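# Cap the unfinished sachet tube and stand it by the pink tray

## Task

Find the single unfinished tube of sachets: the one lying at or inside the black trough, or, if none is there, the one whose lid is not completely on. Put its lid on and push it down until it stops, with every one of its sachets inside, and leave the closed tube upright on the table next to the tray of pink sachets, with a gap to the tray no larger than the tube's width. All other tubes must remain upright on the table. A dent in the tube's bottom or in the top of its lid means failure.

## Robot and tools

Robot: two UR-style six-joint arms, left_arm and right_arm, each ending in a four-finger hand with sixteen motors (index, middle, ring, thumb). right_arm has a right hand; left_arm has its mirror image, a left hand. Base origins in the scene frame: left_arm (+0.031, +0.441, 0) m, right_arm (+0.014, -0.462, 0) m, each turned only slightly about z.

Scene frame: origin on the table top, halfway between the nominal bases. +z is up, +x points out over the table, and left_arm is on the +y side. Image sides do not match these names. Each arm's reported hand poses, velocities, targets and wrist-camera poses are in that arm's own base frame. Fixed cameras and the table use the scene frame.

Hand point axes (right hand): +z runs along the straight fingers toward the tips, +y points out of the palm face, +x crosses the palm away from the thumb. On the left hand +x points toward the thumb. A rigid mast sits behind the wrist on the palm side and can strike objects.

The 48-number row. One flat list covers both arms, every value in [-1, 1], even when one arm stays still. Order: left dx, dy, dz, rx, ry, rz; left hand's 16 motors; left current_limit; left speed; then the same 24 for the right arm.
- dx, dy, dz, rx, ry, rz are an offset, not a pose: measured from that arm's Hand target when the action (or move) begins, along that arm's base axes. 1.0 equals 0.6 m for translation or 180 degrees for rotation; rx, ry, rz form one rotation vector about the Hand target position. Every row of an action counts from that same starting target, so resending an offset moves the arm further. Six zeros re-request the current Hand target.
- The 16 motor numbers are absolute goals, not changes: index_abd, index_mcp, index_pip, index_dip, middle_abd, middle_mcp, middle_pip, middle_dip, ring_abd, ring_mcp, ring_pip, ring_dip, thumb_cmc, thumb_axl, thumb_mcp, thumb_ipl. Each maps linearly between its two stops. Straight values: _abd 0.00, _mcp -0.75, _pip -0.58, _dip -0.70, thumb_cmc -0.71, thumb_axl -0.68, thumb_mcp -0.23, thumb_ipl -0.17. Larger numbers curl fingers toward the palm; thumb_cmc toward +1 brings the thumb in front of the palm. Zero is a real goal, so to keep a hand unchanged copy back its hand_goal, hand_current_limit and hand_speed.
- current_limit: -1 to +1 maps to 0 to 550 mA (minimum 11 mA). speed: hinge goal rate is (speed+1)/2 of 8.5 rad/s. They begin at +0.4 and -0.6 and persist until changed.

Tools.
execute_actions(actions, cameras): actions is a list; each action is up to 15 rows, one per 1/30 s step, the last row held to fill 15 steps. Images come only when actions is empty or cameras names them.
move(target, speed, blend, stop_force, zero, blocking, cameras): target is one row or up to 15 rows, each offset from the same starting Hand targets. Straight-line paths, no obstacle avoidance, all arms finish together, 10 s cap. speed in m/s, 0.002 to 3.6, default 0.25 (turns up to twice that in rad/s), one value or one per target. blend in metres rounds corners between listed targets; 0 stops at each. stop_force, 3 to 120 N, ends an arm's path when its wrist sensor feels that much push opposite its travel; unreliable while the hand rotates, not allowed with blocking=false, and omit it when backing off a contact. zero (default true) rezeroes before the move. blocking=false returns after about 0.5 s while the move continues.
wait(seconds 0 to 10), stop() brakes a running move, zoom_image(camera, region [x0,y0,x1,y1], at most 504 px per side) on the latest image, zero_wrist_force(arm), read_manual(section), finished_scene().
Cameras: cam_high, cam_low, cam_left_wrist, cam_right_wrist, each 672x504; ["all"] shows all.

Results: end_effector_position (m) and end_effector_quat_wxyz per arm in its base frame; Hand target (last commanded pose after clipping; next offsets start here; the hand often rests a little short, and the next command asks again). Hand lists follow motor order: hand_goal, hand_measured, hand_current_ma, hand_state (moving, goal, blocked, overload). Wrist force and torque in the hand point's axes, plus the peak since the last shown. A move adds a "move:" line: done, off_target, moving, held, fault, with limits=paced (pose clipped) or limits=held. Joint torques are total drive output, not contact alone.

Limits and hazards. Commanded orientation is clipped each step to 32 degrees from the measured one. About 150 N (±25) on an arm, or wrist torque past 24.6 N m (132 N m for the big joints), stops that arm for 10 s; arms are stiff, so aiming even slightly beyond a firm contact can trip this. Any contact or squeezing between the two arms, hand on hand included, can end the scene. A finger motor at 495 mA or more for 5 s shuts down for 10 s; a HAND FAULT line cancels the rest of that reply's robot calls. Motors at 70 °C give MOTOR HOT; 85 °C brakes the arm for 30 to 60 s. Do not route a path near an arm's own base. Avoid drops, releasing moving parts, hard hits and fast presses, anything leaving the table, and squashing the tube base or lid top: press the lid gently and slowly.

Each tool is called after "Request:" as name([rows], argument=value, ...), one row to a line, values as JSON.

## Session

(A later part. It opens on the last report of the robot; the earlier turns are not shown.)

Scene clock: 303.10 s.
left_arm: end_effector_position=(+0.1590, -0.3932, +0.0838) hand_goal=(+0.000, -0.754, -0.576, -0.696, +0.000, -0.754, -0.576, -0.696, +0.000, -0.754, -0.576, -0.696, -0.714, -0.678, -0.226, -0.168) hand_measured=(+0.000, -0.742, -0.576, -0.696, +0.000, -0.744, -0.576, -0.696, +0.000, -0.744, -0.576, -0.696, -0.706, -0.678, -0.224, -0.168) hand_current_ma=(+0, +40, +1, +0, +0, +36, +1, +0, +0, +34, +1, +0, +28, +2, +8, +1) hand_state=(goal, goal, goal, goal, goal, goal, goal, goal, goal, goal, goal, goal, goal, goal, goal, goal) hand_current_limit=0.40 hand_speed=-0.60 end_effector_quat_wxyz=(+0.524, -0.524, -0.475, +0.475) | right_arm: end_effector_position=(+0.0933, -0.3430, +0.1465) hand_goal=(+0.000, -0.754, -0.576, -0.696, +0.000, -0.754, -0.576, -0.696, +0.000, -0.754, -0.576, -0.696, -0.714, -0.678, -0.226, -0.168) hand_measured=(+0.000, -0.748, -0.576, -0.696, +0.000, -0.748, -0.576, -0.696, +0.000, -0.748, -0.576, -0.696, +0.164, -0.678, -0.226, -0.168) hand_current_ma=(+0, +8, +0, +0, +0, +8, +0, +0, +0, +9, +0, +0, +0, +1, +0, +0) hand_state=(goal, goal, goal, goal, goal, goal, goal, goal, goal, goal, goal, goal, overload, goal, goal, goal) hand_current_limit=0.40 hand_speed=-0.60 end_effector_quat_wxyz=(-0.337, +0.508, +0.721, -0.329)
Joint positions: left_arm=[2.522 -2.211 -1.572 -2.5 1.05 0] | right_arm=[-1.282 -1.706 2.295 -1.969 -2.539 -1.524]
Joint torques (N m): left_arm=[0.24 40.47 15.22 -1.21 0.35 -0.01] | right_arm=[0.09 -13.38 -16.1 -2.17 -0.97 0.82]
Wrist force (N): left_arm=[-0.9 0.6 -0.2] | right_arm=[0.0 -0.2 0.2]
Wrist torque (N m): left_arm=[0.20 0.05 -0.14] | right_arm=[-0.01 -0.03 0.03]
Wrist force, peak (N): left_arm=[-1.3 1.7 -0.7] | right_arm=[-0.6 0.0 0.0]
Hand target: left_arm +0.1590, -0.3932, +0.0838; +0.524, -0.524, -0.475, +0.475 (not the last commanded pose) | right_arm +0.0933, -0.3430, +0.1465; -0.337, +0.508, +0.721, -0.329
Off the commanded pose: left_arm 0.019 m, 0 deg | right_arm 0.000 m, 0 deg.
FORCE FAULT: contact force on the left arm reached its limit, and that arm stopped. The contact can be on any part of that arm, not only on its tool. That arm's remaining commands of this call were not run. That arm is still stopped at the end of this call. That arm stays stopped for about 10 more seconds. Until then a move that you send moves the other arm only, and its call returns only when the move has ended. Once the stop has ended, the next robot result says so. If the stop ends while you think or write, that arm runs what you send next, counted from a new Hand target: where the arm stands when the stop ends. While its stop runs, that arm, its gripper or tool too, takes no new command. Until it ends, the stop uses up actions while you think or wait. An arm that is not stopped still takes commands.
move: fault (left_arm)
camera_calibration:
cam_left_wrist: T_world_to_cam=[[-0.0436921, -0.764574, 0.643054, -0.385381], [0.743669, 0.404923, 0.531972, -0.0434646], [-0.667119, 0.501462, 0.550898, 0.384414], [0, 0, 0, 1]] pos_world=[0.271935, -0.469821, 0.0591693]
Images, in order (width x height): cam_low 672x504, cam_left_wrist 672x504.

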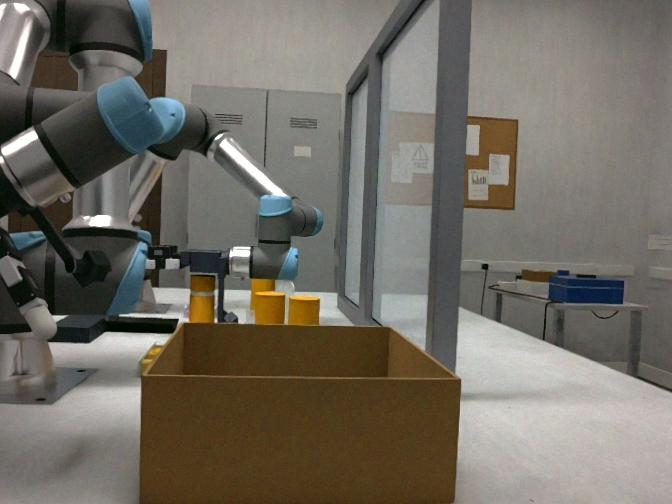

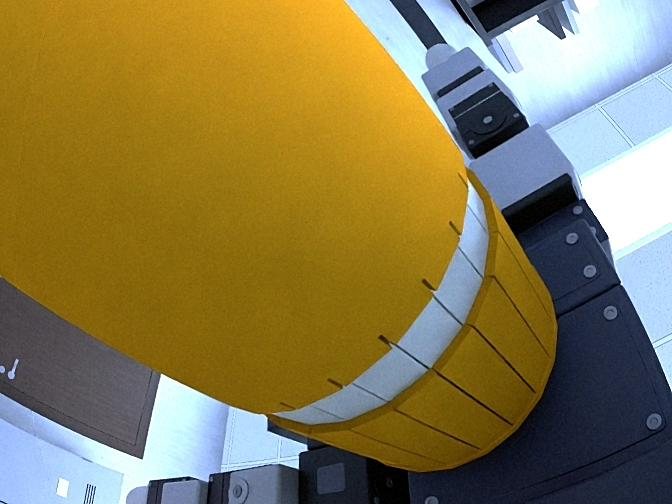

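Request:
move([
  [0,0,0.26,0,0,0, 0,-0.754,-0.576,-0.696,0,-0.754,-0.576,-0.696,0,-0.754,-0.576,-0.696,-0.98,-0.678,-0.226,-0.168,0.4,-0.6, 0,0,0,0,0,0, 0,-0.754,-0.576,-0.696,0,-0.754,-0.576,-0.696,0,-0.754,-0.576,-0.696,-0.714,-0.678,-0.226,-0.168,0.4,-0.6],
], speed=0.15, cameras=["cam_left_wrist","cam_low","cam_high"])

Request:
zoom_image(camera="cam_low", region=[170, 200, 340, 350])

Request:
zoom_image(camera="cam_high", region=[200, 150, 400, 350])

Scene clock: 362.50 s.
left_arm: end_effector_position=(+0.1590, -0.3932, +0.2398) hand_goal=(+0.000, -0.754, -0.576, -0.696, +0.000, -0.754, -0.576, -0.696, +0.000, -0.754, -0.576, -0.696, -0.980, -0.678, -0.226, -0.168) hand_measured=(+0.000, -0.742, -0.576, -0.696, +0.000, -0.744, -0.576, -0.696, +0.000, -0.744, -0.576, -0.696, -0.962, -0.678, -0.224, -0.168) hand_current_ma=(+0, +40, +1, +0, +0, +36, +1, +0, +0, +34, +1, +0, +64, +2, +8, +1) hand_state=(goal, goal, goal, goal, goal, goal, goal, goal, goal, goal, goal, goal, goal, goal, goal, goal) hand_current_limit=0.40 hand_speed=-0.60 end_effector_quat_wxyz=(+0.524, -0.524, -0.475, +0.475) | right_arm: end_effector_position=(+0.0933, -0.3430, +0.1465) hand_goal=(+0.000, -0.754, -0.576, -0.696, +0.000, -0.754, -0.576, -0.696, +0.000, -0.754, -0.576, -0.696, -0.714, -0.678, -0.226, -0.168) hand_measured=(+0.000, -0.748, -0.576, -0.696, +0.000, -0.748, -0.576, -0.696, +0.000, -0.748, -0.576, -0.696, +0.164, -0.678, -0.226, -0.168) hand_current_ma=(+0, +8, +0, +0, +0, +8, +0, +0, +0, +9, +0, +0, +0, +1, +0, +0) hand_state=(goal, goal, goal, goal, goal, goal, goal, goal, goal, goal, goal, goal, overload, goal, goal, goal) hand_current_limit=0.40 hand_speed=-0.60 end_effector_quat_wxyz=(-0.337, +0.508, +0.721, -0.329)
Joint positions: left_arm=[2.522 -2.044 -1.399 -2.84 1.05 0] | right_arm=[-1.282 -1.706 2.295 -1.969 -2.539 -1.524]
Joint torques (N m): left_arm=[6.92 35.01 12.09 -2.62 1.22 1.4] | right_arm=[-0.45 -12.45 -16.26 -2.12 -0.91 1.11]
Wrist force (N): left_arm=[-1.0 0.7 -0.5] | right_arm=[-0.2 -0.1 0.0]
Wrist torque (N m): left_arm=[0.24 0.08 -0.16] | right_arm=[0.02 0.02 0.01]
Wrist force, peak (N): left_arm=[-0.8 2.5 -0.3] | right_arm=[-0.4 -0.5 -0.1]
Hand target: left_arm +0.1590, -0.3932, +0.2398; +0.524, -0.524, -0.475, +0.475 | right_arm +0.0933, -0.3430, +0.1465; -0.337, +0.508, +0.721, -0.329
Off the commanded pose: left_arm 0.000 m, 0 deg | right_arm 0.000 m, 0 deg.
FORCE FAULT, CONTINUED: the left arm's stop, for the force fault that an earlier result reported, is over. The rest of the stop counts as 19 of the actions that you can send in this scene. The stop ended before this call began, so that arm ran this call's commands, counted from a new Hand target: where the arm stood when the stop ended. During its stop the left arm's controller moved it back a little.
move: done
camera_calibration:
cam_left_wrist: T_world_to_cam=[[-0.0437666, -0.764511, 0.643124, -0.485658], [0.743499, 0.405057, 0.532107, -0.126447], [-0.667303, 0.50145, 0.550685, 0.298631], [0, 0, 0, 1]] pos_world=[0.272035, -0.469821, 0.21517]
Images, in order (width x height): cam_high 672x504, cam_low 672x504, cam_left_wrist 672x504.

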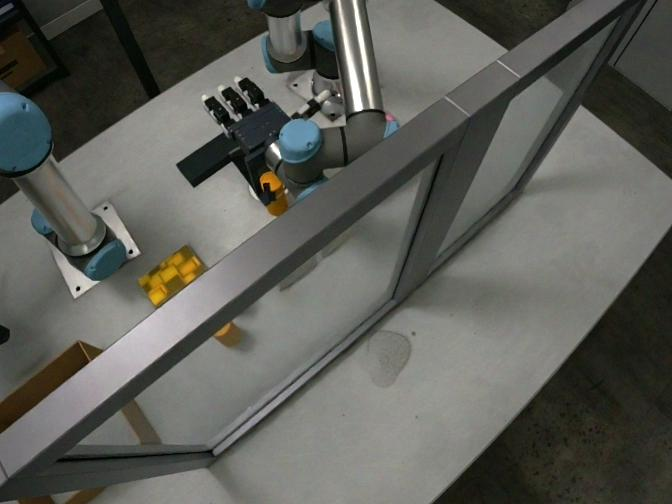

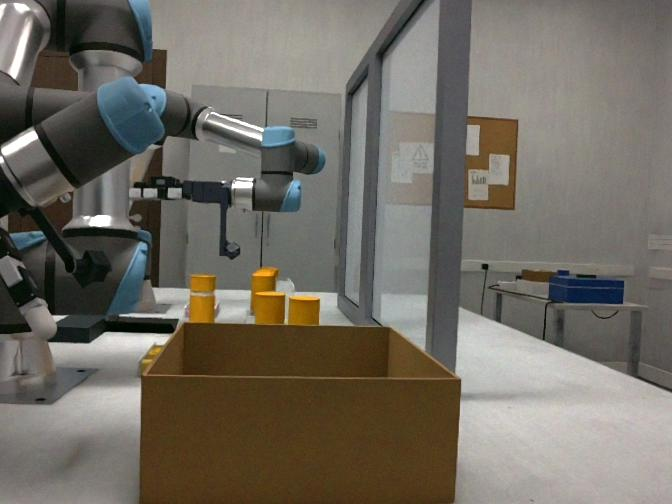

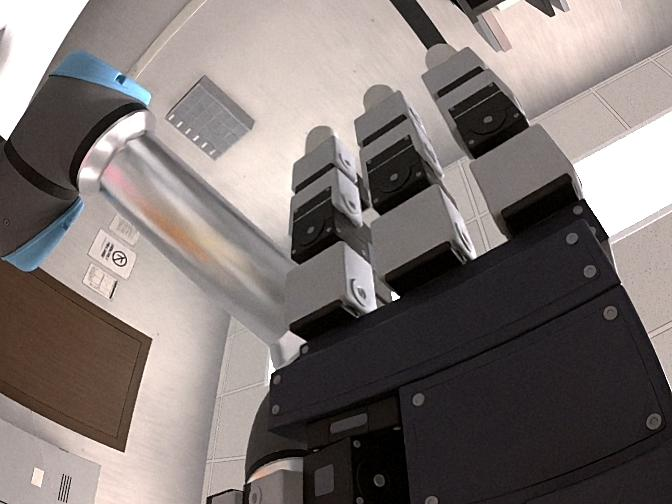

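Scaled by 2.965 from the camera's 672x504 image, which has a finer 960x720 frame.

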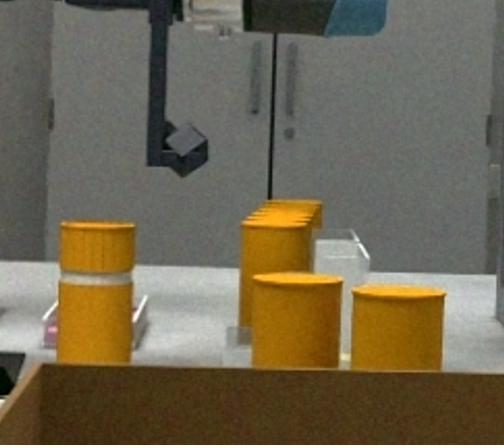

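Scaled by 2.520 from the camera's 672x504 image, which has a finer 960x720 frame.

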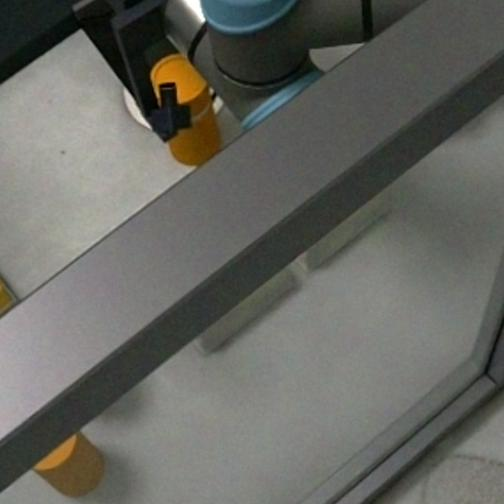

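Request:
move([
  [0.1085,0.0713,0,0,0,-0.334, 0,-0.754,-0.576,-0.696,0,-0.754,-0.576,-0.696,0,-0.754,-0.576,-0.696,-0.98,-0.678,-0.226,-0.168,0.4,-0.6, 0,0,0,0,0,0, 0,-0.754,-0.576,-0.696,0,-0.754,-0.576,-0.696,0,-0.754,-0.576,-0.696,-0.714,-0.678,-0.226,-0.168,0.4,-0.6],
  [0.1085,0.0713,-0.19,0,0,-0.334, 0,-0.754,-0.576,-0.696,0,-0.754,-0.576,-0.696,0,-0.754,-0.576,-0.696,-0.98,-0.678,-0.226,-0.168,0.4,-0.6, 0,0,0,0,0,0, 0,-0.754,-0.576,-0.696,0,-0.754,-0.576,-0.696,0,-0.754,-0.576,-0.696,-0.714,-0.678,-0.226,-0.168,0.4,-0.6],
], speed=0.2, cameras=["cam_left_wrist","cam_low","cam_high"])

Request:
zoom_image(camera="cam_low", region=[170, 200, 340, 350])

Scene clock: 380.60 s.
left_arm: end_effector_position=(+0.2241, -0.3504, +0.1259) hand_goal=(+0.000, -0.754, -0.576, -0.696, +0.000, -0.754, -0.576, -0.696, +0.000, -0.754, -0.576, -0.696, -0.980, -0.678, -0.226, -0.168) hand_measured=(+0.000, -0.742, -0.576, -0.696, +0.000, -0.744, -0.576, -0.696, +0.000, -0.744, -0.576, -0.696, -0.964, -0.678, -0.224, -0.168) hand_current_ma=(+0, +40, +1, +0, +0, +36, +1, +0, +0, +34, +1, +0, +60, +2, +8, +1) hand_state=(goal, goal, goal, goal, goal, goal, goal, goal, goal, goal, goal, goal, goal, goal, goal, goal) hand_current_limit=0.40 hand_speed=-0.60 end_effector_quat_wxyz=(+0.691, -0.691, -0.148, +0.149) | right_arm: end_effector_position=(+0.0933, -0.3430, +0.1465) hand_goal=(+0.000, -0.754, -0.576, -0.696, +0.000, -0.754, -0.576, -0.696, +0.000, -0.754, -0.576, -0.696, -0.714, -0.678, -0.226, -0.168) hand_measured=(+0.000, -0.748, -0.576, -0.696, +0.000, -0.748, -0.576, -0.696, +0.000, -0.748, -0.576, -0.696, +0.164, -0.678, -0.226, -0.168) hand_current_ma=(+0, +8, +0, +0, +0, +8, +0, +0, +0, +9, +0, +0, +0, +1, +0, +0) hand_state=(goal, goal, goal, goal, goal, goal, goal, goal, goal, goal, goal, goal, overload, goal, goal, goal) hand_current_limit=0.40 hand_speed=-0.60 end_effector_quat_wxyz=(-0.337, +0.508, +0.721, -0.329)
Joint positions: left_arm=[2.262 -2.28 -1.322 -2.681 1.839 0.001] | right_arm=[-1.282 -1.706 2.295 -1.969 -2.539 -1.524]
Joint torques (N m): left_arm=[8.33 44.48 25.13 -1.03 2.04 0.29] | right_arm=[0.03 -13.05 -15.62 -2.12 -0.85 1.26]
Wrist force (N): left_arm=[-0.9 1.2 -0.1] | right_arm=[-0.3 -0.1 0.0]
Wrist torque (N m): left_arm=[0.29 0.08 -0.17] | right_arm=[0.02 0.02 0.01]
Wrist force, peak (N): left_arm=[-0.7 2.9 -0.2] | right_arm=[-0.5 -0.4 0.1]
Hand target: left_arm +0.2241, -0.3504, +0.1258; +0.691, -0.691, -0.148, +0.149 | right_arm +0.0933, -0.3430, +0.1465; -0.337, +0.508, +0.721, -0.329
Off the commanded pose: left_arm 0.000 m, 0 deg | right_arm 0.000 m, 0 deg.
move: done
camera_calibration:
cam_left_wrist: T_world_to_cam=[[-0.684624, -0.343107, 0.643092, -0.0855347], [0.721655, -0.44312, 0.531844, -0.423748], [0.102487, 0.828204, 0.550976, 0.325251], [0, 0, 0, 1]] pos_world=[0.213907, -0.486493, 0.101169]
Images, in order (width x height): cam_high 672x504, cam_low 672x504, cam_left_wrist 672x504.

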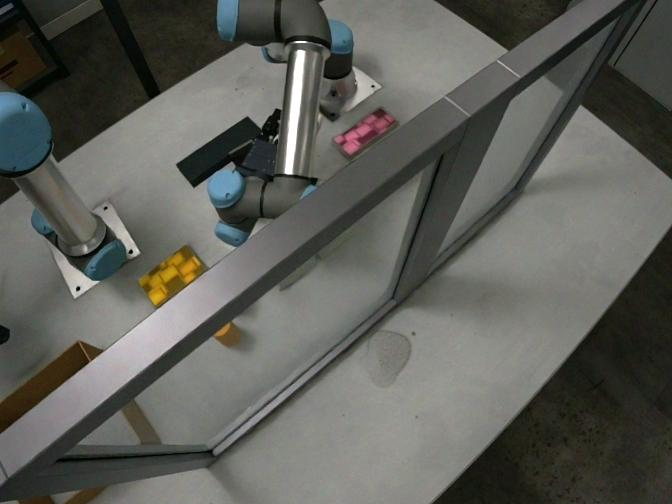

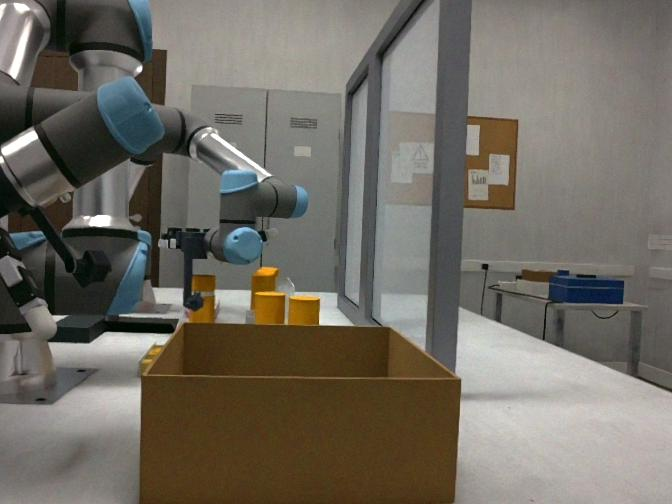

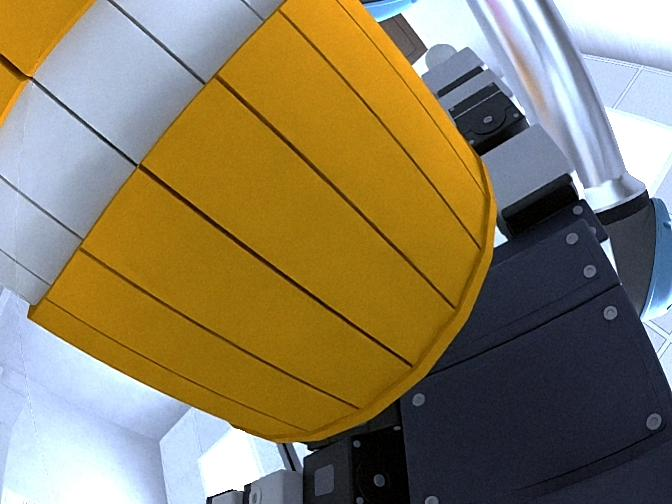

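Scaled by 2.965 from the camera's 672x504 image, which has a finer 960x720 frame.

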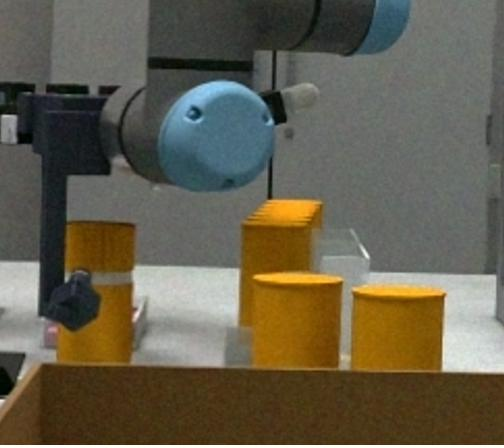

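Request:
move(target=[0,0,-0.073,0,0,0, 0,-0.754,-0.576,-0.696,0,-0.754,-0.576,-0.696,0,-0.754,-0.576,-0.696,-0.98,-0.678,-0.226,-0.168,0.4,-0.6, 0,0,0,0,0,0, 0,-0.754,-0.576,-0.696,0,-0.754,-0.576,-0.696,0,-0.754,-0.576,-0.696,-0.714,-0.678,-0.226,-0.168,0.4,-0.6], speed=0.05)

Request:
move(target=[0,0,-0.028,0,0,0, 0,-0.754,-0.576,-0.696,0,-0.754,-0.576,-0.696,0,-0.754,-0.576,-0.696,-0.98,-0.678,-0.226,-0.168,0.4,-0.6, 0,0,0,0,0,0, 0,-0.754,-0.576,-0.696,0,-0.754,-0.576,-0.696,0,-0.754,-0.576,-0.696,-0.714,-0.678,-0.226,-0.168,0.4,-0.6], speed=0.008, stop_force=10, cameras=["cam_left_wrist","cam_low"])

Request:
zoom_image(camera="cam_low", region=[170, 200, 340, 350])

Scene clock: 388.47 s.
left_arm: end_effector_position=(+0.2241, -0.3503, +0.0819) hand_goal=(+0.000, -0.754, -0.576, -0.696, +0.000, -0.754, -0.576, -0.696, +0.000, -0.754, -0.576, -0.696, -0.980, -0.678, -0.226, -0.168) hand_measured=(+0.000, -0.742, -0.576, -0.696, +0.000, -0.744, -0.576, -0.696, +0.000, -0.744, -0.576, -0.696, -0.964, -0.678, -0.224, -0.168) hand_current_ma=(+0, +40, +1, +0, +0, +36, +1, +0, +0, +34, +1, +0, +60, +2, +8, +1) hand_state=(goal, goal, goal, goal, goal, goal, goal, goal, goal, goal, goal, goal, goal, goal, goal, goal) hand_current_limit=0.40 hand_speed=-0.60 end_effector_quat_wxyz=(+0.691, -0.691, -0.148, +0.149) | right_arm: end_effector_position=(+0.0933, -0.3430, +0.1465) hand_goal=(+0.000, -0.754, -0.576, -0.696, +0.000, -0.754, -0.576, -0.696, +0.000, -0.754, -0.576, -0.696, -0.714, -0.678, -0.226, -0.168) hand_measured=(+0.000, -0.748, -0.576, -0.696, +0.000, -0.748, -0.576, -0.696, +0.000, -0.748, -0.576, -0.696, +0.164, -0.678, -0.226, -0.168) hand_current_ma=(+0, +8, +0, +0, +0, +8, +0, +0, +0, +9, +0, +0, +0, +1, +0, +0) hand_state=(goal, goal, goal, goal, goal, goal, goal, goal, goal, goal, goal, goal, overload, goal, goal, goal) hand_current_limit=0.40 hand_speed=-0.60 end_effector_quat_wxyz=(-0.337, +0.508, +0.721, -0.329)
Joint positions: left_arm=[2.262 -2.332 -1.356 -2.595 1.839 0.001] | right_arm=[-1.282 -1.706 2.295 -1.969 -2.539 -1.524]
Joint torques (N m): left_arm=[-0.48 54.14 26.59 -3.97 0.61 0.95] | right_arm=[0.05 -12.11 -16.09 -2.24 -0.8 1.31]
Wrist force (N): left_arm=[-0.8 0.6 -0.5] | right_arm=[-0.5 -0.1 0.0]
Wrist torque (N m): left_arm=[0.24 0.06 -0.15] | right_arm=[0.02 0.05 -0.01]
Wrist force, peak (N): left_arm=[-0.9 1.5 -0.1] | right_arm=[-0.2 -0.5 -0.3]
Hand target: left_arm +0.2241, -0.3504, +0.0820; +0.691, -0.691, -0.148, +0.149 | right_arm +0.0933, -0.3430, +0.1465; -0.337, +0.508, +0.721, -0.329
Off the commanded pose: left_arm 0.000 m, 0 deg | right_arm 0.000 m, 0 deg.
move: done

Scene clock: 391.03 s.
left_arm: end_effector_position=(+0.2241, -0.3504, +0.0708) hand_goal=(+0.000, -0.754, -0.576, -0.696, +0.000, -0.754, -0.576, -0.696, +0.000, -0.754, -0.576, -0.696, -0.980, -0.678, -0.226, -0.168) hand_measured=(+0.000, -0.742, -0.576, -0.696, +0.000, -0.744, -0.576, -0.696, +0.000, -0.744, -0.576, -0.696, -0.964, -0.678, -0.224, -0.168) hand_current_ma=(+0, +40, +1, +0, +0, +36, +1, +0, +0, +34, +1, +0, +60, +2, +8, +1) hand_state=(goal, goal, goal, goal, goal, goal, goal, goal, goal, goal, goal, goal, goal, goal, goal, goal) hand_current_limit=0.40 hand_speed=-0.60 end_effector_quat_wxyz=(+0.691, -0.691, -0.148, +0.149) | right_arm: end_effector_position=(+0.0933, -0.3430, +0.1465) hand_goal=(+0.000, -0.754, -0.576, -0.696, +0.000, -0.754, -0.576, -0.696, +0.000, -0.754, -0.576, -0.696, -0.714, -0.678, -0.226, -0.168) hand_measured=(+0.000, -0.748, -0.576, -0.696, +0.000, -0.748, -0.576, -0.696, +0.000, -0.748, -0.576, -0.696, +0.164, -0.678, -0.226, -0.168) hand_current_ma=(+0, +8, +0, +0, +0, +8, +0, +0, +0, +9, +0, +0, +0, +1, +0, +0) hand_state=(goal, goal, goal, goal, goal, goal, goal, goal, goal, goal, goal, goal, overload, goal, goal, goal) hand_current_limit=0.40 hand_speed=-0.60 end_effector_quat_wxyz=(-0.337, +0.508, +0.721, -0.329)
Joint positions: left_arm=[2.262 -2.346 -1.363 -2.574 1.839 0.001] | right_arm=[-1.282 -1.706 2.295 -1.969 -2.539 -1.524]
Joint torques (N m): left_arm=[-3.9 54.4 28.17 -4.05 0.14 1.07] | right_arm=[0.46 -12.54 -15.57 -2.18 -0.63 1.38]
Wrist force (N): left_arm=[-0.8 0.9 0.1] | right_arm=[0.0 -0.3 0.1]
Wrist torque (N m): left_arm=[0.24 0.07 -0.18] | right_arm=[-0.02 -0.02 0.02]
Wrist force, peak (N): left_arm=[-1.5 -9.4 -0.1] | right_arm=[-0.4 -0.4 -0.2]
Hand target: left_arm +0.2241, -0.3504, +0.0708; +0.691, -0.691, -0.148, +0.149 (not the last commanded pose) | right_arm +0.0933, -0.3430, +0.1465; -0.337, +0.508, +0.721, -0.329
Off the commanded pose: left_arm 0.006 m, 0 deg | right_arm 0.000 m, 0 deg.
move: contact (left_arm)
camera_calibration:
cam_left_wrist: T_world_to_cam=[[-0.684674, -0.342931, 0.643133, -0.0500062], [0.721608, -0.443028, 0.531986, -0.394395], [0.102491, 0.828326, 0.550791, 0.355676], [0, 0, 0, 1]] pos_world=[0.213907, -0.486493, 0.0460697]
Images, in order (width x height): cam_low 672x504, cam_left_wrist 672x504.

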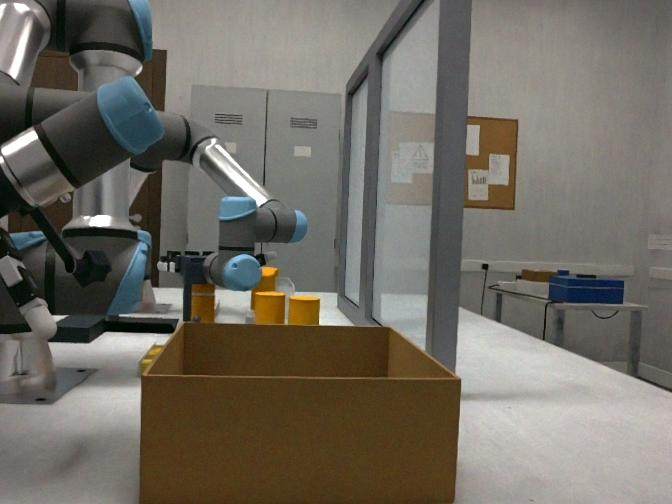

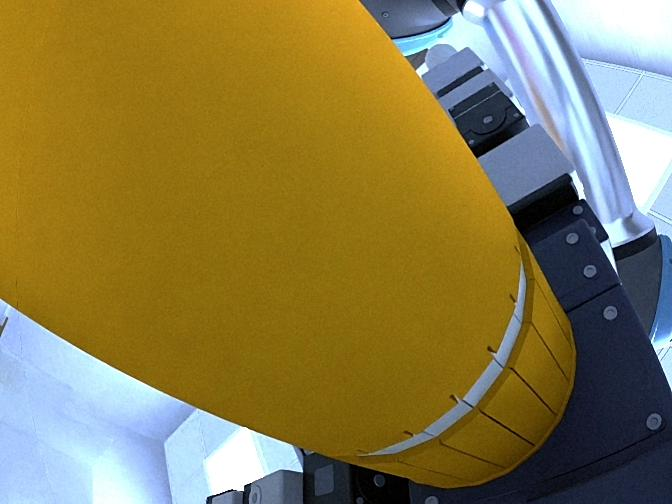

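Scaled by 2.965 from the camera's 672x504 image, which has a finer 960x720 frame.

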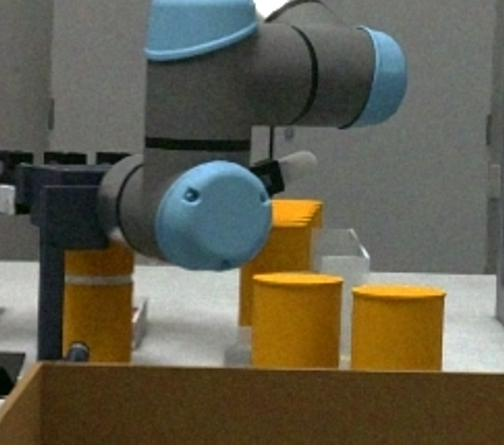

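Request:
move(target=[0,0,-0.018,0,0,0, 0,-0.754,-0.576,-0.696,0,-0.754,-0.576,-0.696,0,-0.754,-0.576,-0.696,-0.98,-0.678,-0.226,-0.168,0.4,-0.6, 0,0,0,0,0,0, 0,-0.754,-0.576,-0.696,0,-0.754,-0.576,-0.696,0,-0.754,-0.576,-0.696,-0.714,-0.678,-0.226,-0.168,0.4,-0.6], speed=0.005, stop_force=40, cameras=["cam_left_wrist","cam_low"])

Request:
zoom_image(camera="cam_low", region=[170, 250, 270, 330])

Request:
zoom_image(camera="cam_left_wrist", region=[320, 200, 672, 504])

Scene clock: 399.57 s.
left_arm: end_effector_position=(+0.2241, -0.3504, +0.0636) hand_goal=(+0.000, -0.754, -0.576, -0.696, +0.000, -0.754, -0.576, -0.696, +0.000, -0.754, -0.576, -0.696, -0.980, -0.678, -0.226, -0.168) hand_measured=(+0.000, -0.742, -0.576, -0.696, +0.000, -0.744, -0.576, -0.696, +0.000, -0.744, -0.576, -0.696, -0.964, -0.678, -0.224, -0.168) hand_current_ma=(+0, +40, +1, +0, +0, +36, +1, +0, +0, +34, +1, +0, +60, +2, +8, +1) hand_state=(goal, goal, goal, goal, goal, goal, goal, goal, goal, goal, goal, goal, goal, goal, goal, goal) hand_current_limit=0.40 hand_speed=-0.60 end_effector_quat_wxyz=(+0.691, -0.691, -0.148, +0.149) | right_arm: end_effector_position=(+0.0933, -0.3430, +0.1465) hand_goal=(+0.000, -0.754, -0.576, -0.696, +0.000, -0.754, -0.576, -0.696, +0.000, -0.754, -0.576, -0.696, -0.714, -0.678, -0.226, -0.168) hand_measured=(+0.000, -0.748, -0.576, -0.696, +0.000, -0.748, -0.576, -0.696, +0.000, -0.748, -0.576, -0.696, +0.164, -0.678, -0.226, -0.168) hand_current_ma=(+0, +8, +0, +0, +0, +8, +0, +0, +0, +9, +0, +0, +0, +1, +0, +0) hand_state=(goal, goal, goal, goal, goal, goal, goal, goal, goal, goal, goal, goal, overload, goal, goal, goal) hand_current_limit=0.40 hand_speed=-0.60 end_effector_quat_wxyz=(-0.337, +0.508, +0.721, -0.329)
Joint positions: left_arm=[2.262 -2.355 -1.367 -2.561 1.839 0.001] | right_arm=[-1.282 -1.706 2.295 -1.969 -2.539 -1.524]
Joint torques (N m): left_arm=[-4.02 36.83 19.62 -0.22 0.06 -0.36] | right_arm=[0 -12.27 -14.58 -2.23 -0.77 1.47]
Wrist force (N): left_arm=[0.2 -35.5 -0.3] | right_arm=[-0.2 0.1 0.1]
Wrist torque (N m): left_arm=[-4.18 -0.09 1.91] | right_arm=[0.03 0.01 0.00]
Wrist force, peak (N): left_arm=[0.1 -42.4 0.0] | right_arm=[-0.2 -0.3 0.5]
Hand target: left_arm +0.2241, -0.3504, +0.0636; +0.691, -0.692, -0.148, +0.149 (not the last commanded pose) | right_arm +0.0933, -0.3430, +0.1465; -0.337, +0.508, +0.721, -0.329
Off the commanded pose: left_arm 0.004 m, 0 deg | right_arm 0.000 m, 0 deg.
move: contact (left_arm)
camera_calibration:
cam_left_wrist: T_world_to_cam=[[-0.684674, -0.342931, 0.643133, -0.04544], [0.721608, -0.443028, 0.531986, -0.390618], [0.102491, 0.828326, 0.550791, 0.359587], [0, 0, 0, 1]] pos_world=[0.213907, -0.486493, 0.0389697]
Images, in order (width x height): cam_low 672x504, cam_left_wrist 672x504.

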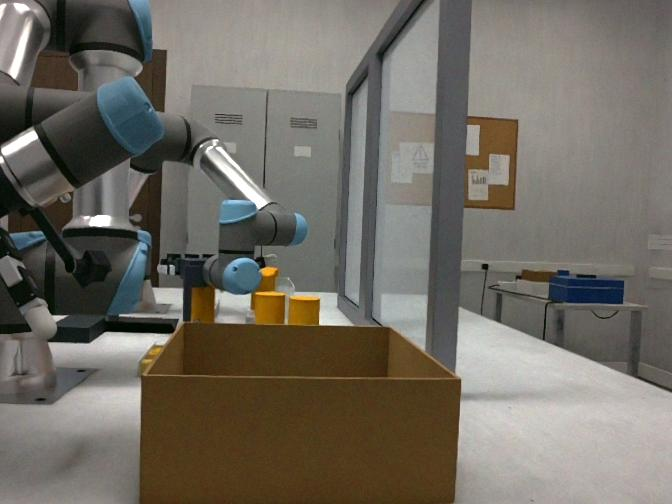

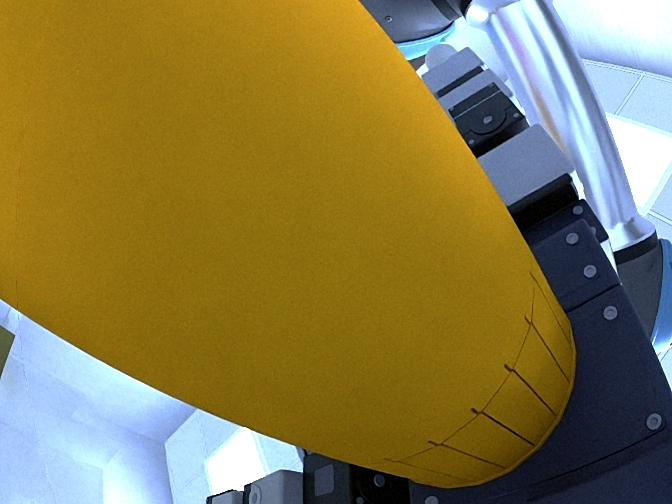

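Scaled by 5.040 from the camera's 672x504 image, which has a finer 960x720 frame.

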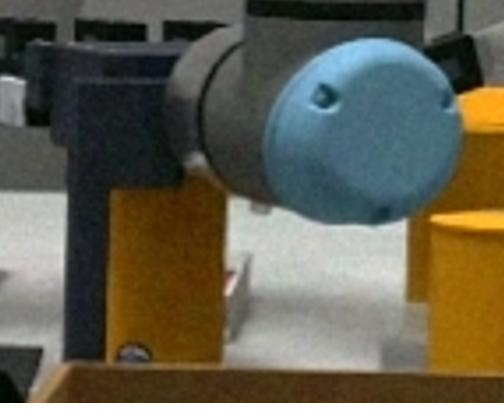

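Scaled by 1.432 from the camera's 672x504 image, which has a finer 960x720 frame.

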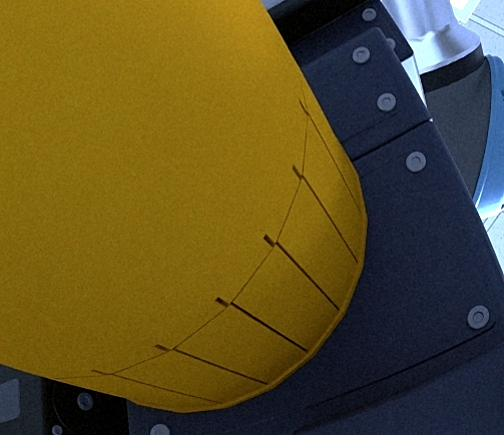

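Request:
move(target=[0,0,0.09,0,0,0, 0,-0.754,-0.576,-0.696,0,-0.754,-0.576,-0.696,0,-0.754,-0.576,-0.696,-0.98,-0.678,-0.226,-0.168,0.4,-0.6, 0,0,0,0,0,0, 0,-0.754,-0.576,-0.696,0,-0.754,-0.576,-0.696,0,-0.754,-0.576,-0.696,-0.714,-0.678,-0.226,-0.168,0.4,-0.6], speed=0.08, cameras=["cam_left_wrist","cam_low"])

Request:
zoom_image(camera="cam_low", region=[170, 250, 340, 330])

Request:
zoom_image(camera="cam_left_wrist", region=[0, 0, 500, 500])

Scene clock: 407.87 s.
left_arm: end_effector_position=(+0.2242, -0.3505, +0.1177) hand_goal=(+0.000, -0.754, -0.576, -0.696, +0.000, -0.754, -0.576, -0.696, +0.000, -0.754, -0.576, -0.696, -0.980, -0.678, -0.226, -0.168) hand_measured=(+0.000, -0.742, -0.576, -0.696, +0.000, -0.744, -0.576, -0.696, +0.000, -0.744, -0.576, -0.696, -0.964, -0.678, -0.224, -0.168) hand_current_ma=(+0, +40, +1, +0, +0, +36, +1, +0, +0, +34, +1, +0, +60, +2, +8, +1) hand_state=(goal, goal, goal, goal, goal, goal, goal, goal, goal, goal, goal, goal, goal, goal, goal, goal) hand_current_limit=0.40 hand_speed=-0.60 end_effector_quat_wxyz=(+0.691, -0.692, -0.148, +0.149) | right_arm: end_effector_position=(+0.0933, -0.3430, +0.1465) hand_goal=(+0.000, -0.754, -0.576, -0.696, +0.000, -0.754, -0.576, -0.696, +0.000, -0.754, -0.576, -0.696, -0.714, -0.678, -0.226, -0.168) hand_measured=(+0.000, -0.748, -0.576, -0.696, +0.000, -0.748, -0.576, -0.696, +0.000, -0.748, -0.576, -0.696, +0.164, -0.678, -0.226, -0.168) hand_current_ma=(+0, +8, +0, +0, +0, +8, +0, +0, +0, +9, +0, +0, +0, +1, +0, +0) hand_state=(goal, goal, goal, goal, goal, goal, goal, goal, goal, goal, goal, goal, overload, goal, goal, goal) hand_current_limit=0.40 hand_speed=-0.60 end_effector_quat_wxyz=(-0.337, +0.508, +0.721, -0.329)
Joint positions: left_arm=[2.262 -2.289 -1.329 -2.664 1.839 0.001] | right_arm=[-1.282 -1.706 2.295 -1.969 -2.539 -1.524]
Joint torques (N m): left_arm=[-4.41 38.05 5.78 0.26 0.11 0.98] | right_arm=[0.08 -11.68 -14.81 -2.18 -0.65 1.49]
Wrist force (N): left_arm=[-1.1 1.1 -0.5] | right_arm=[-0.4 0.0 -0.2]
Wrist torque (N m): left_arm=[0.30 0.09 -0.20] | right_arm=[0.05 0.04 0.00]
Wrist force, peak (N): left_arm=[0.3 -35.4 -0.3] | right_arm=[-0.3 -0.1 -0.4]
Hand target: left_arm +0.2241, -0.3504, +0.1176; +0.691, -0.692, -0.148, +0.149 | right_arm +0.0933, -0.3430, +0.1465; -0.337, +0.508, +0.721, -0.329
Off the commanded pose: left_arm 0.000 m, 0 deg | right_arm 0.000 m, 0 deg.
move: done
camera_calibration:
cam_left_wrist: T_world_to_cam=[[-0.684827, -0.342753, 0.643065, -0.0800734], [0.721475, -0.442923, 0.532252, -0.41946], [0.102398, 0.828456, 0.550613, 0.329961], [0, 0, 0, 1]] pos_world=[0.214006, -0.486592, 0.0930697]
Images, in order (width x height): cam_low 672x504, cam_left_wrist 672x504.

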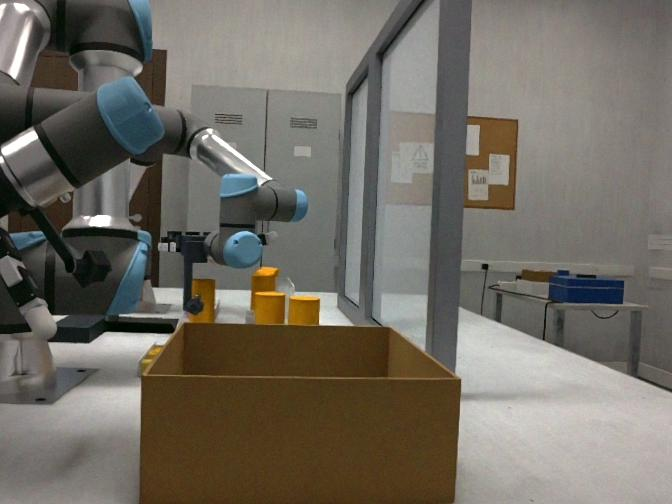

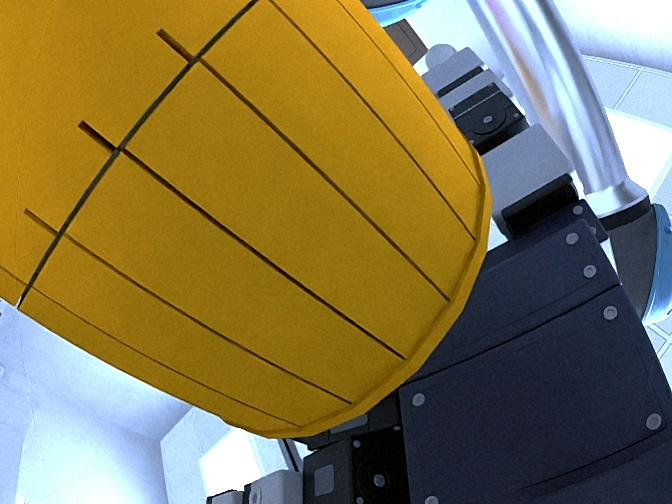

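Scaled by 2.965 from the camera's 672x504 image, which has a finer 960x720 frame.

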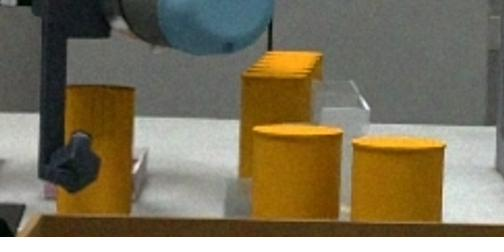

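Scaled by 1.008 from the camera's 672x504 image, which has a finer 960x720 frame.

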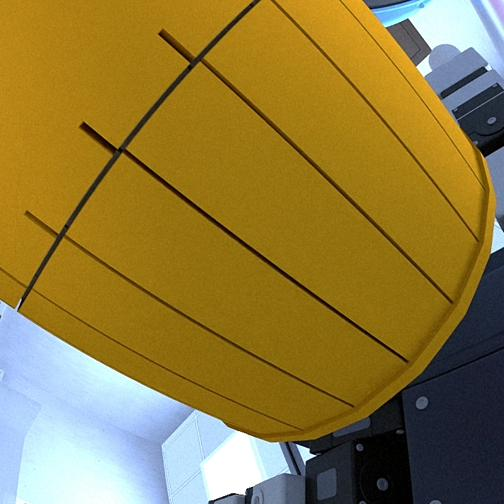

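Request:
zoom_image(camera="cam_left_wrist", region=[0, 60, 240, 320])

Scaled by 1.938 from the camera's 672x504 image, which has a finer 960x720 frame.

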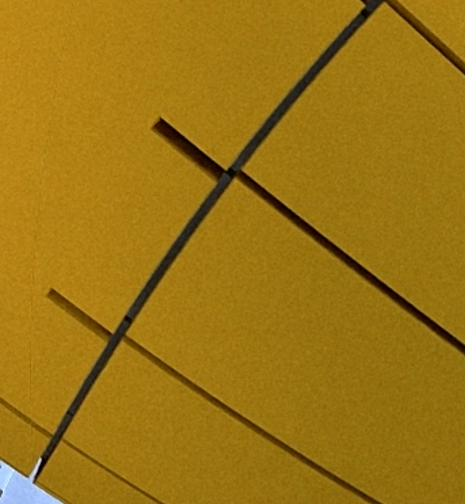

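Request:
zoom_image(camera="cam_low", region=[150, 210, 290, 330])

Scaled by 3.600 from the camera's 672x504 image, which has a finer 960x720 frame.

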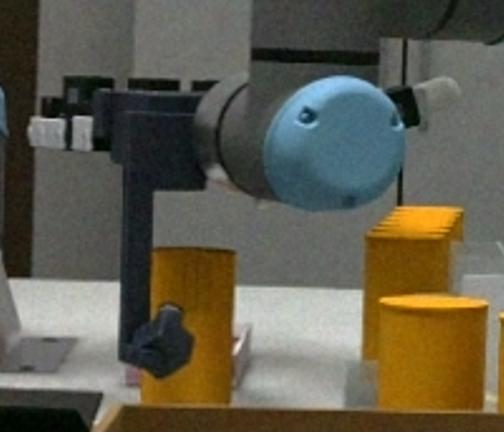

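Request:
move(target=[0,0,-0.0795,-0.00808,0.00193,0, 0,-0.754,-0.576,-0.696,0,-0.754,-0.576,-0.696,0,-0.754,-0.576,-0.696,-0.98,-0.678,-0.226,-0.168,0.4,-0.6, 0,0,0,0,0,0, 0,-0.754,-0.576,-0.696,0,-0.754,-0.576,-0.696,0,-0.754,-0.576,-0.696,-0.714,-0.678,-0.226,-0.168,0.4,-0.6], speed=0.04)

Request:
move(target=[0,0,-0.02,0,0,0, 0,-0.754,-0.576,-0.696,0,-0.754,-0.576,-0.696,0,-0.754,-0.576,-0.696,-0.98,-0.678,-0.226,-0.168,0.4,-0.6, 0,0,0,0,0,0, 0,-0.754,-0.576,-0.696,0,-0.754,-0.576,-0.696,0,-0.754,-0.576,-0.696,-0.714,-0.678,-0.226,-0.168,0.4,-0.6], speed=0.005, stop_force=25, cameras=["cam_left_wrist"])

Scene clock: 460.03 s.
left_arm: end_effector_position=(+0.2241, -0.3503, +0.0698) hand_goal=(+0.000, -0.754, -0.576, -0.696, +0.000, -0.754, -0.576, -0.696, +0.000, -0.754, -0.576, -0.696, -0.980, -0.678, -0.226, -0.168) hand_measured=(+0.000, -0.742, -0.576, -0.696, +0.000, -0.744, -0.576, -0.696, +0.000, -0.744, -0.576, -0.696, -0.964, -0.678, -0.224, -0.168) hand_current_ma=(+0, +40, +1, +0, +0, +36, +1, +0, +0, +34, +1, +0, +60, +2, +8, +1) hand_state=(goal, goal, goal, goal, goal, goal, goal, goal, goal, goal, goal, goal, goal, goal, goal, goal) hand_current_limit=0.40 hand_speed=-0.60 end_effector_quat_wxyz=(+0.683, -0.700, -0.144, +0.153) | right_arm: end_effector_position=(+0.0933, -0.3430, +0.1465) hand_goal=(+0.000, -0.754, -0.576, -0.696, +0.000, -0.754, -0.576, -0.696, +0.000, -0.754, -0.576, -0.696, -0.714, -0.678, -0.226, -0.168) hand_measured=(+0.000, -0.748, -0.576, -0.696, +0.000, -0.748, -0.576, -0.696, +0.000, -0.748, -0.576, -0.696, +0.164, -0.678, -0.226, -0.168) hand_current_ma=(+0, +8, +0, +0, +0, +8, +0, +0, +0, +9, +0, +0, +0, +1, +0, +0) hand_state=(goal, goal, goal, goal, goal, goal, goal, goal, goal, goal, goal, goal, overload, goal, goal, goal) hand_current_limit=0.40 hand_speed=-0.60 end_effector_quat_wxyz=(-0.337, +0.508, +0.721, -0.329)
Joint positions: left_arm=[2.265 -2.333 -1.376 -2.554 1.842 0.023] | right_arm=[-1.282 -1.706 2.295 -1.969 -2.539 -1.524]
Joint torques (N m): left_arm=[6.27 53.78 27.19 -3.93 1.98 -1.18] | right_arm=[-0.91 -10.87 -14.58 -2.16 -0.66 1.5]
Wrist force (N): left_arm=[-0.6 0.6 0.1] | right_arm=[-0.2 0.0 0.1]
Wrist torque (N m): left_arm=[0.18 0.04 -0.22] | right_arm=[0.02 0.00 0.02]
Wrist force, peak (N): left_arm=[-1.2 1.3 -0.3] | right_arm=[-0.5 -0.1 -0.3]
Hand target: left_arm +0.2241, -0.3504, +0.0699; +0.683, -0.700, -0.144, +0.153 | right_arm +0.0933, -0.3430, +0.1465; -0.337, +0.508, +0.721, -0.329
Off the commanded pose: left_arm 0.000 m, 0 deg | right_arm 0.000 m, 0 deg.
move: done

Scene clock: 462.60 s.
left_arm: end_effector_position=(+0.2241, -0.3504, +0.0619) hand_goal=(+0.000, -0.754, -0.576, -0.696, +0.000, -0.754, -0.576, -0.696, +0.000, -0.754, -0.576, -0.696, -0.980, -0.678, -0.226, -0.168) hand_measured=(+0.000, -0.742, -0.576, -0.696, +0.000, -0.744, -0.576, -0.696, +0.000, -0.744, -0.576, -0.696, -0.964, -0.678, -0.224, -0.168) hand_current_ma=(+0, +40, +1, +0, +0, +36, +1, +0, +0, +34, +1, +0, +60, +2, +8, +1) hand_state=(goal, goal, goal, goal, goal, goal, goal, goal, goal, goal, goal, goal, goal, goal, goal, goal) hand_current_limit=0.40 hand_speed=-0.60 end_effector_quat_wxyz=(+0.683, -0.700, -0.144, +0.153) | right_arm: end_effector_position=(+0.0933, -0.3430, +0.1465) hand_goal=(+0.000, -0.754, -0.576, -0.696, +0.000, -0.754, -0.576, -0.696, +0.000, -0.754, -0.576, -0.696, -0.714, -0.678, -0.226, -0.168) hand_measured=(+0.000, -0.748, -0.576, -0.696, +0.000, -0.748, -0.576, -0.696, +0.000, -0.748, -0.576, -0.696, +0.164, -0.678, -0.226, -0.168) hand_current_ma=(+0, +8, +0, +0, +0, +8, +0, +0, +0, +9, +0, +0, +0, +1, +0, +0) hand_state=(goal, goal, goal, goal, goal, goal, goal, goal, goal, goal, goal, goal, overload, goal, goal, goal) hand_current_limit=0.40 hand_speed=-0.60 end_effector_quat_wxyz=(-0.337, +0.508, +0.721, -0.329)
Joint positions: left_arm=[2.265 -2.343 -1.38 -2.539 1.842 0.022] | right_arm=[-1.282 -1.706 2.295 -1.969 -2.539 -1.524]
Joint torques (N m): left_arm=[-4.79 42.35 22.03 0.31 -0.8 -0.64] | right_arm=[-0.87 -12.35 -14.48 -2.21 -0.53 1.53]
Wrist force (N): left_arm=[3.0 -25.9 3.1] | right_arm=[-0.2 -0.1 0.0]
Wrist torque (N m): left_arm=[-1.55 -0.11 0.43] | right_arm=[0.01 0.01 0.01]
Wrist force, peak (N): left_arm=[3.3 -32.4 3.3] | right_arm=[-0.5 0.3 -0.2]
Hand target: left_arm +0.2241, -0.3504, +0.0619; +0.683, -0.700, -0.144, +0.153 (not the last commanded pose) | right_arm +0.0933, -0.3430, +0.1465; -0.337, +0.508, +0.721, -0.329
Off the commanded pose: left_arm 0.004 m, 0 deg | right_arm 0.000 m, 0 deg.
move: contact (left_arm)
camera_calibration:
cam_left_wrist: T_world_to_cam=[[-0.680716, -0.326527, 0.655748, -0.0401894], [0.724877, -0.429449, 0.538634, -0.38609], [0.105732, 0.841994, 0.529025, 0.365927], [0, 0, 0, 1]] pos_world=[0.21382, -0.487037, 0.0407314]
Images, in order (width x height): cam_left_wrist 672x504.

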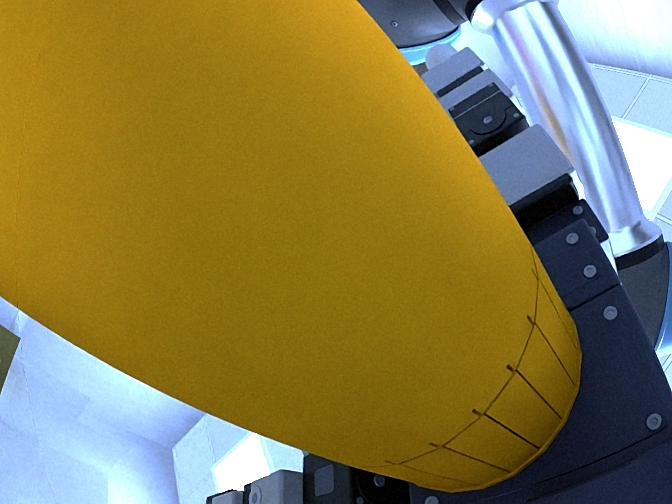

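Request:
move(target=[0,0,0.0928,0.00808,-0.00193,0, 0,-0.754,-0.576,-0.696,0,-0.754,-0.576,-0.696,0,-0.754,-0.576,-0.696,-0.98,-0.678,-0.226,-0.168,0.4,-0.6, 0,0,0,0,0,0, 0,-0.754,-0.576,-0.696,0,-0.754,-0.576,-0.696,0,-0.754,-0.576,-0.696,-0.714,-0.678,-0.226,-0.168,0.4,-0.6], speed=0.08, cameras=["cam_left_wrist"])

Request:
zoom_image(camera="cam_left_wrist", region=[0, 60, 240, 320])

Scene clock: 468.83 s.
left_arm: end_effector_position=(+0.2242, -0.3505, +0.1176) hand_goal=(+0.000, -0.754, -0.576, -0.696, +0.000, -0.754, -0.576, -0.696, +0.000, -0.754, -0.576, -0.696, -0.980, -0.678, -0.226, -0.168) hand_measured=(+0.000, -0.742, -0.576, -0.696, +0.000, -0.744, -0.576, -0.696, +0.000, -0.744, -0.576, -0.696, -0.964, -0.678, -0.224, -0.168) hand_current_ma=(+0, +40, +1, +0, +0, +36, +1, +0, +0, +34, +1, +0, +60, +2, +8, +1) hand_state=(goal, goal, goal, goal, goal, goal, goal, goal, goal, goal, goal, goal, goal, goal, goal, goal) hand_current_limit=0.40 hand_speed=-0.60 end_effector_quat_wxyz=(+0.691, -0.692, -0.148, +0.149) | right_arm: end_effector_position=(+0.0933, -0.3430, +0.1465) hand_goal=(+0.000, -0.754, -0.576, -0.696, +0.000, -0.754, -0.576, -0.696, +0.000, -0.754, -0.576, -0.696, -0.714, -0.678, -0.226, -0.168) hand_measured=(+0.000, -0.748, -0.576, -0.696, +0.000, -0.748, -0.576, -0.696, +0.000, -0.748, -0.576, -0.696, +0.164, -0.678, -0.226, -0.168) hand_current_ma=(+0, +8, +0, +0, +0, +8, +0, +0, +0, +9, +0, +0, +0, +1, +0, +0) hand_state=(goal, goal, goal, goal, goal, goal, goal, goal, goal, goal, goal, goal, overload, goal, goal, goal) hand_current_limit=0.40 hand_speed=-0.60 end_effector_quat_wxyz=(-0.337, +0.508, +0.721, -0.329)
Joint positions: left_arm=[2.262 -2.289 -1.329 -2.664 1.839 0.001] | right_arm=[-1.282 -1.706 2.295 -1.969 -2.539 -1.524]
Joint torques (N m): left_arm=[-4.84 38.53 6.35 0.33 -0.64 1.24] | right_arm=[0.04 -12.49 -13.98 -2.03 -0.56 1.47]
Wrist force (N): left_arm=[-0.9 1.8 0.1] | right_arm=[-0.1 0.0 -0.2]
Wrist torque (N m): left_arm=[0.35 0.09 -0.18] | right_arm=[0.04 0.00 0.03]
Wrist force, peak (N): left_arm=[2.9 -26.3 2.8] | right_arm=[-0.6 -0.1 -0.2]
Hand target: left_arm +0.2241, -0.3504, +0.1176; +0.691, -0.691, -0.148, +0.149 | right_arm +0.0933, -0.3430, +0.1465; -0.337, +0.508, +0.721, -0.329
Off the commanded pose: left_arm 0.000 m, 0 deg | right_arm 0.000 m, 0 deg.
move: done
camera_calibration:
cam_left_wrist: T_world_to_cam=[[-0.684841, -0.342862, 0.642992, -0.0800523], [0.721477, -0.442908, 0.532263, -0.4194], [0.102293, 0.828419, 0.550688, 0.330014], [0, 0, 0, 1]] pos_world=[0.214006, -0.486593, 0.0929694]
Images, in order (width x height): cam_left_wrist 672x504.

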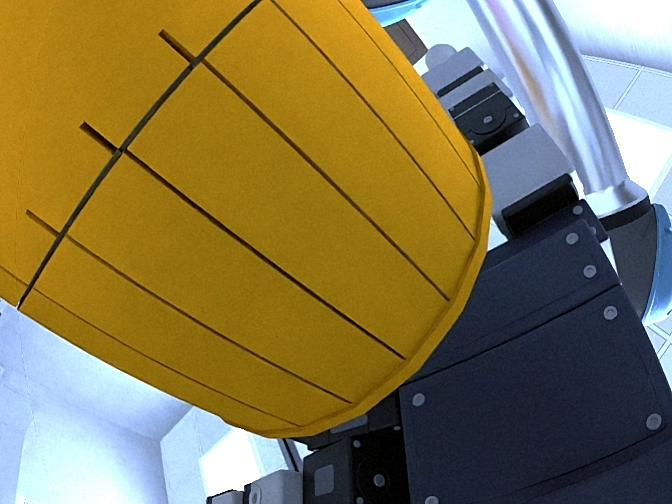

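Scaled by 1.938 from the camera's 672x504 image, which has a finer 960x720 frame.

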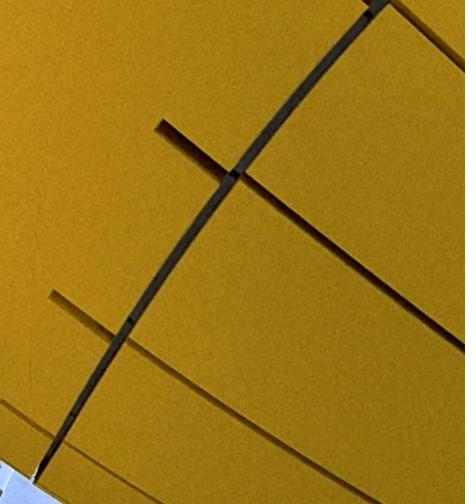

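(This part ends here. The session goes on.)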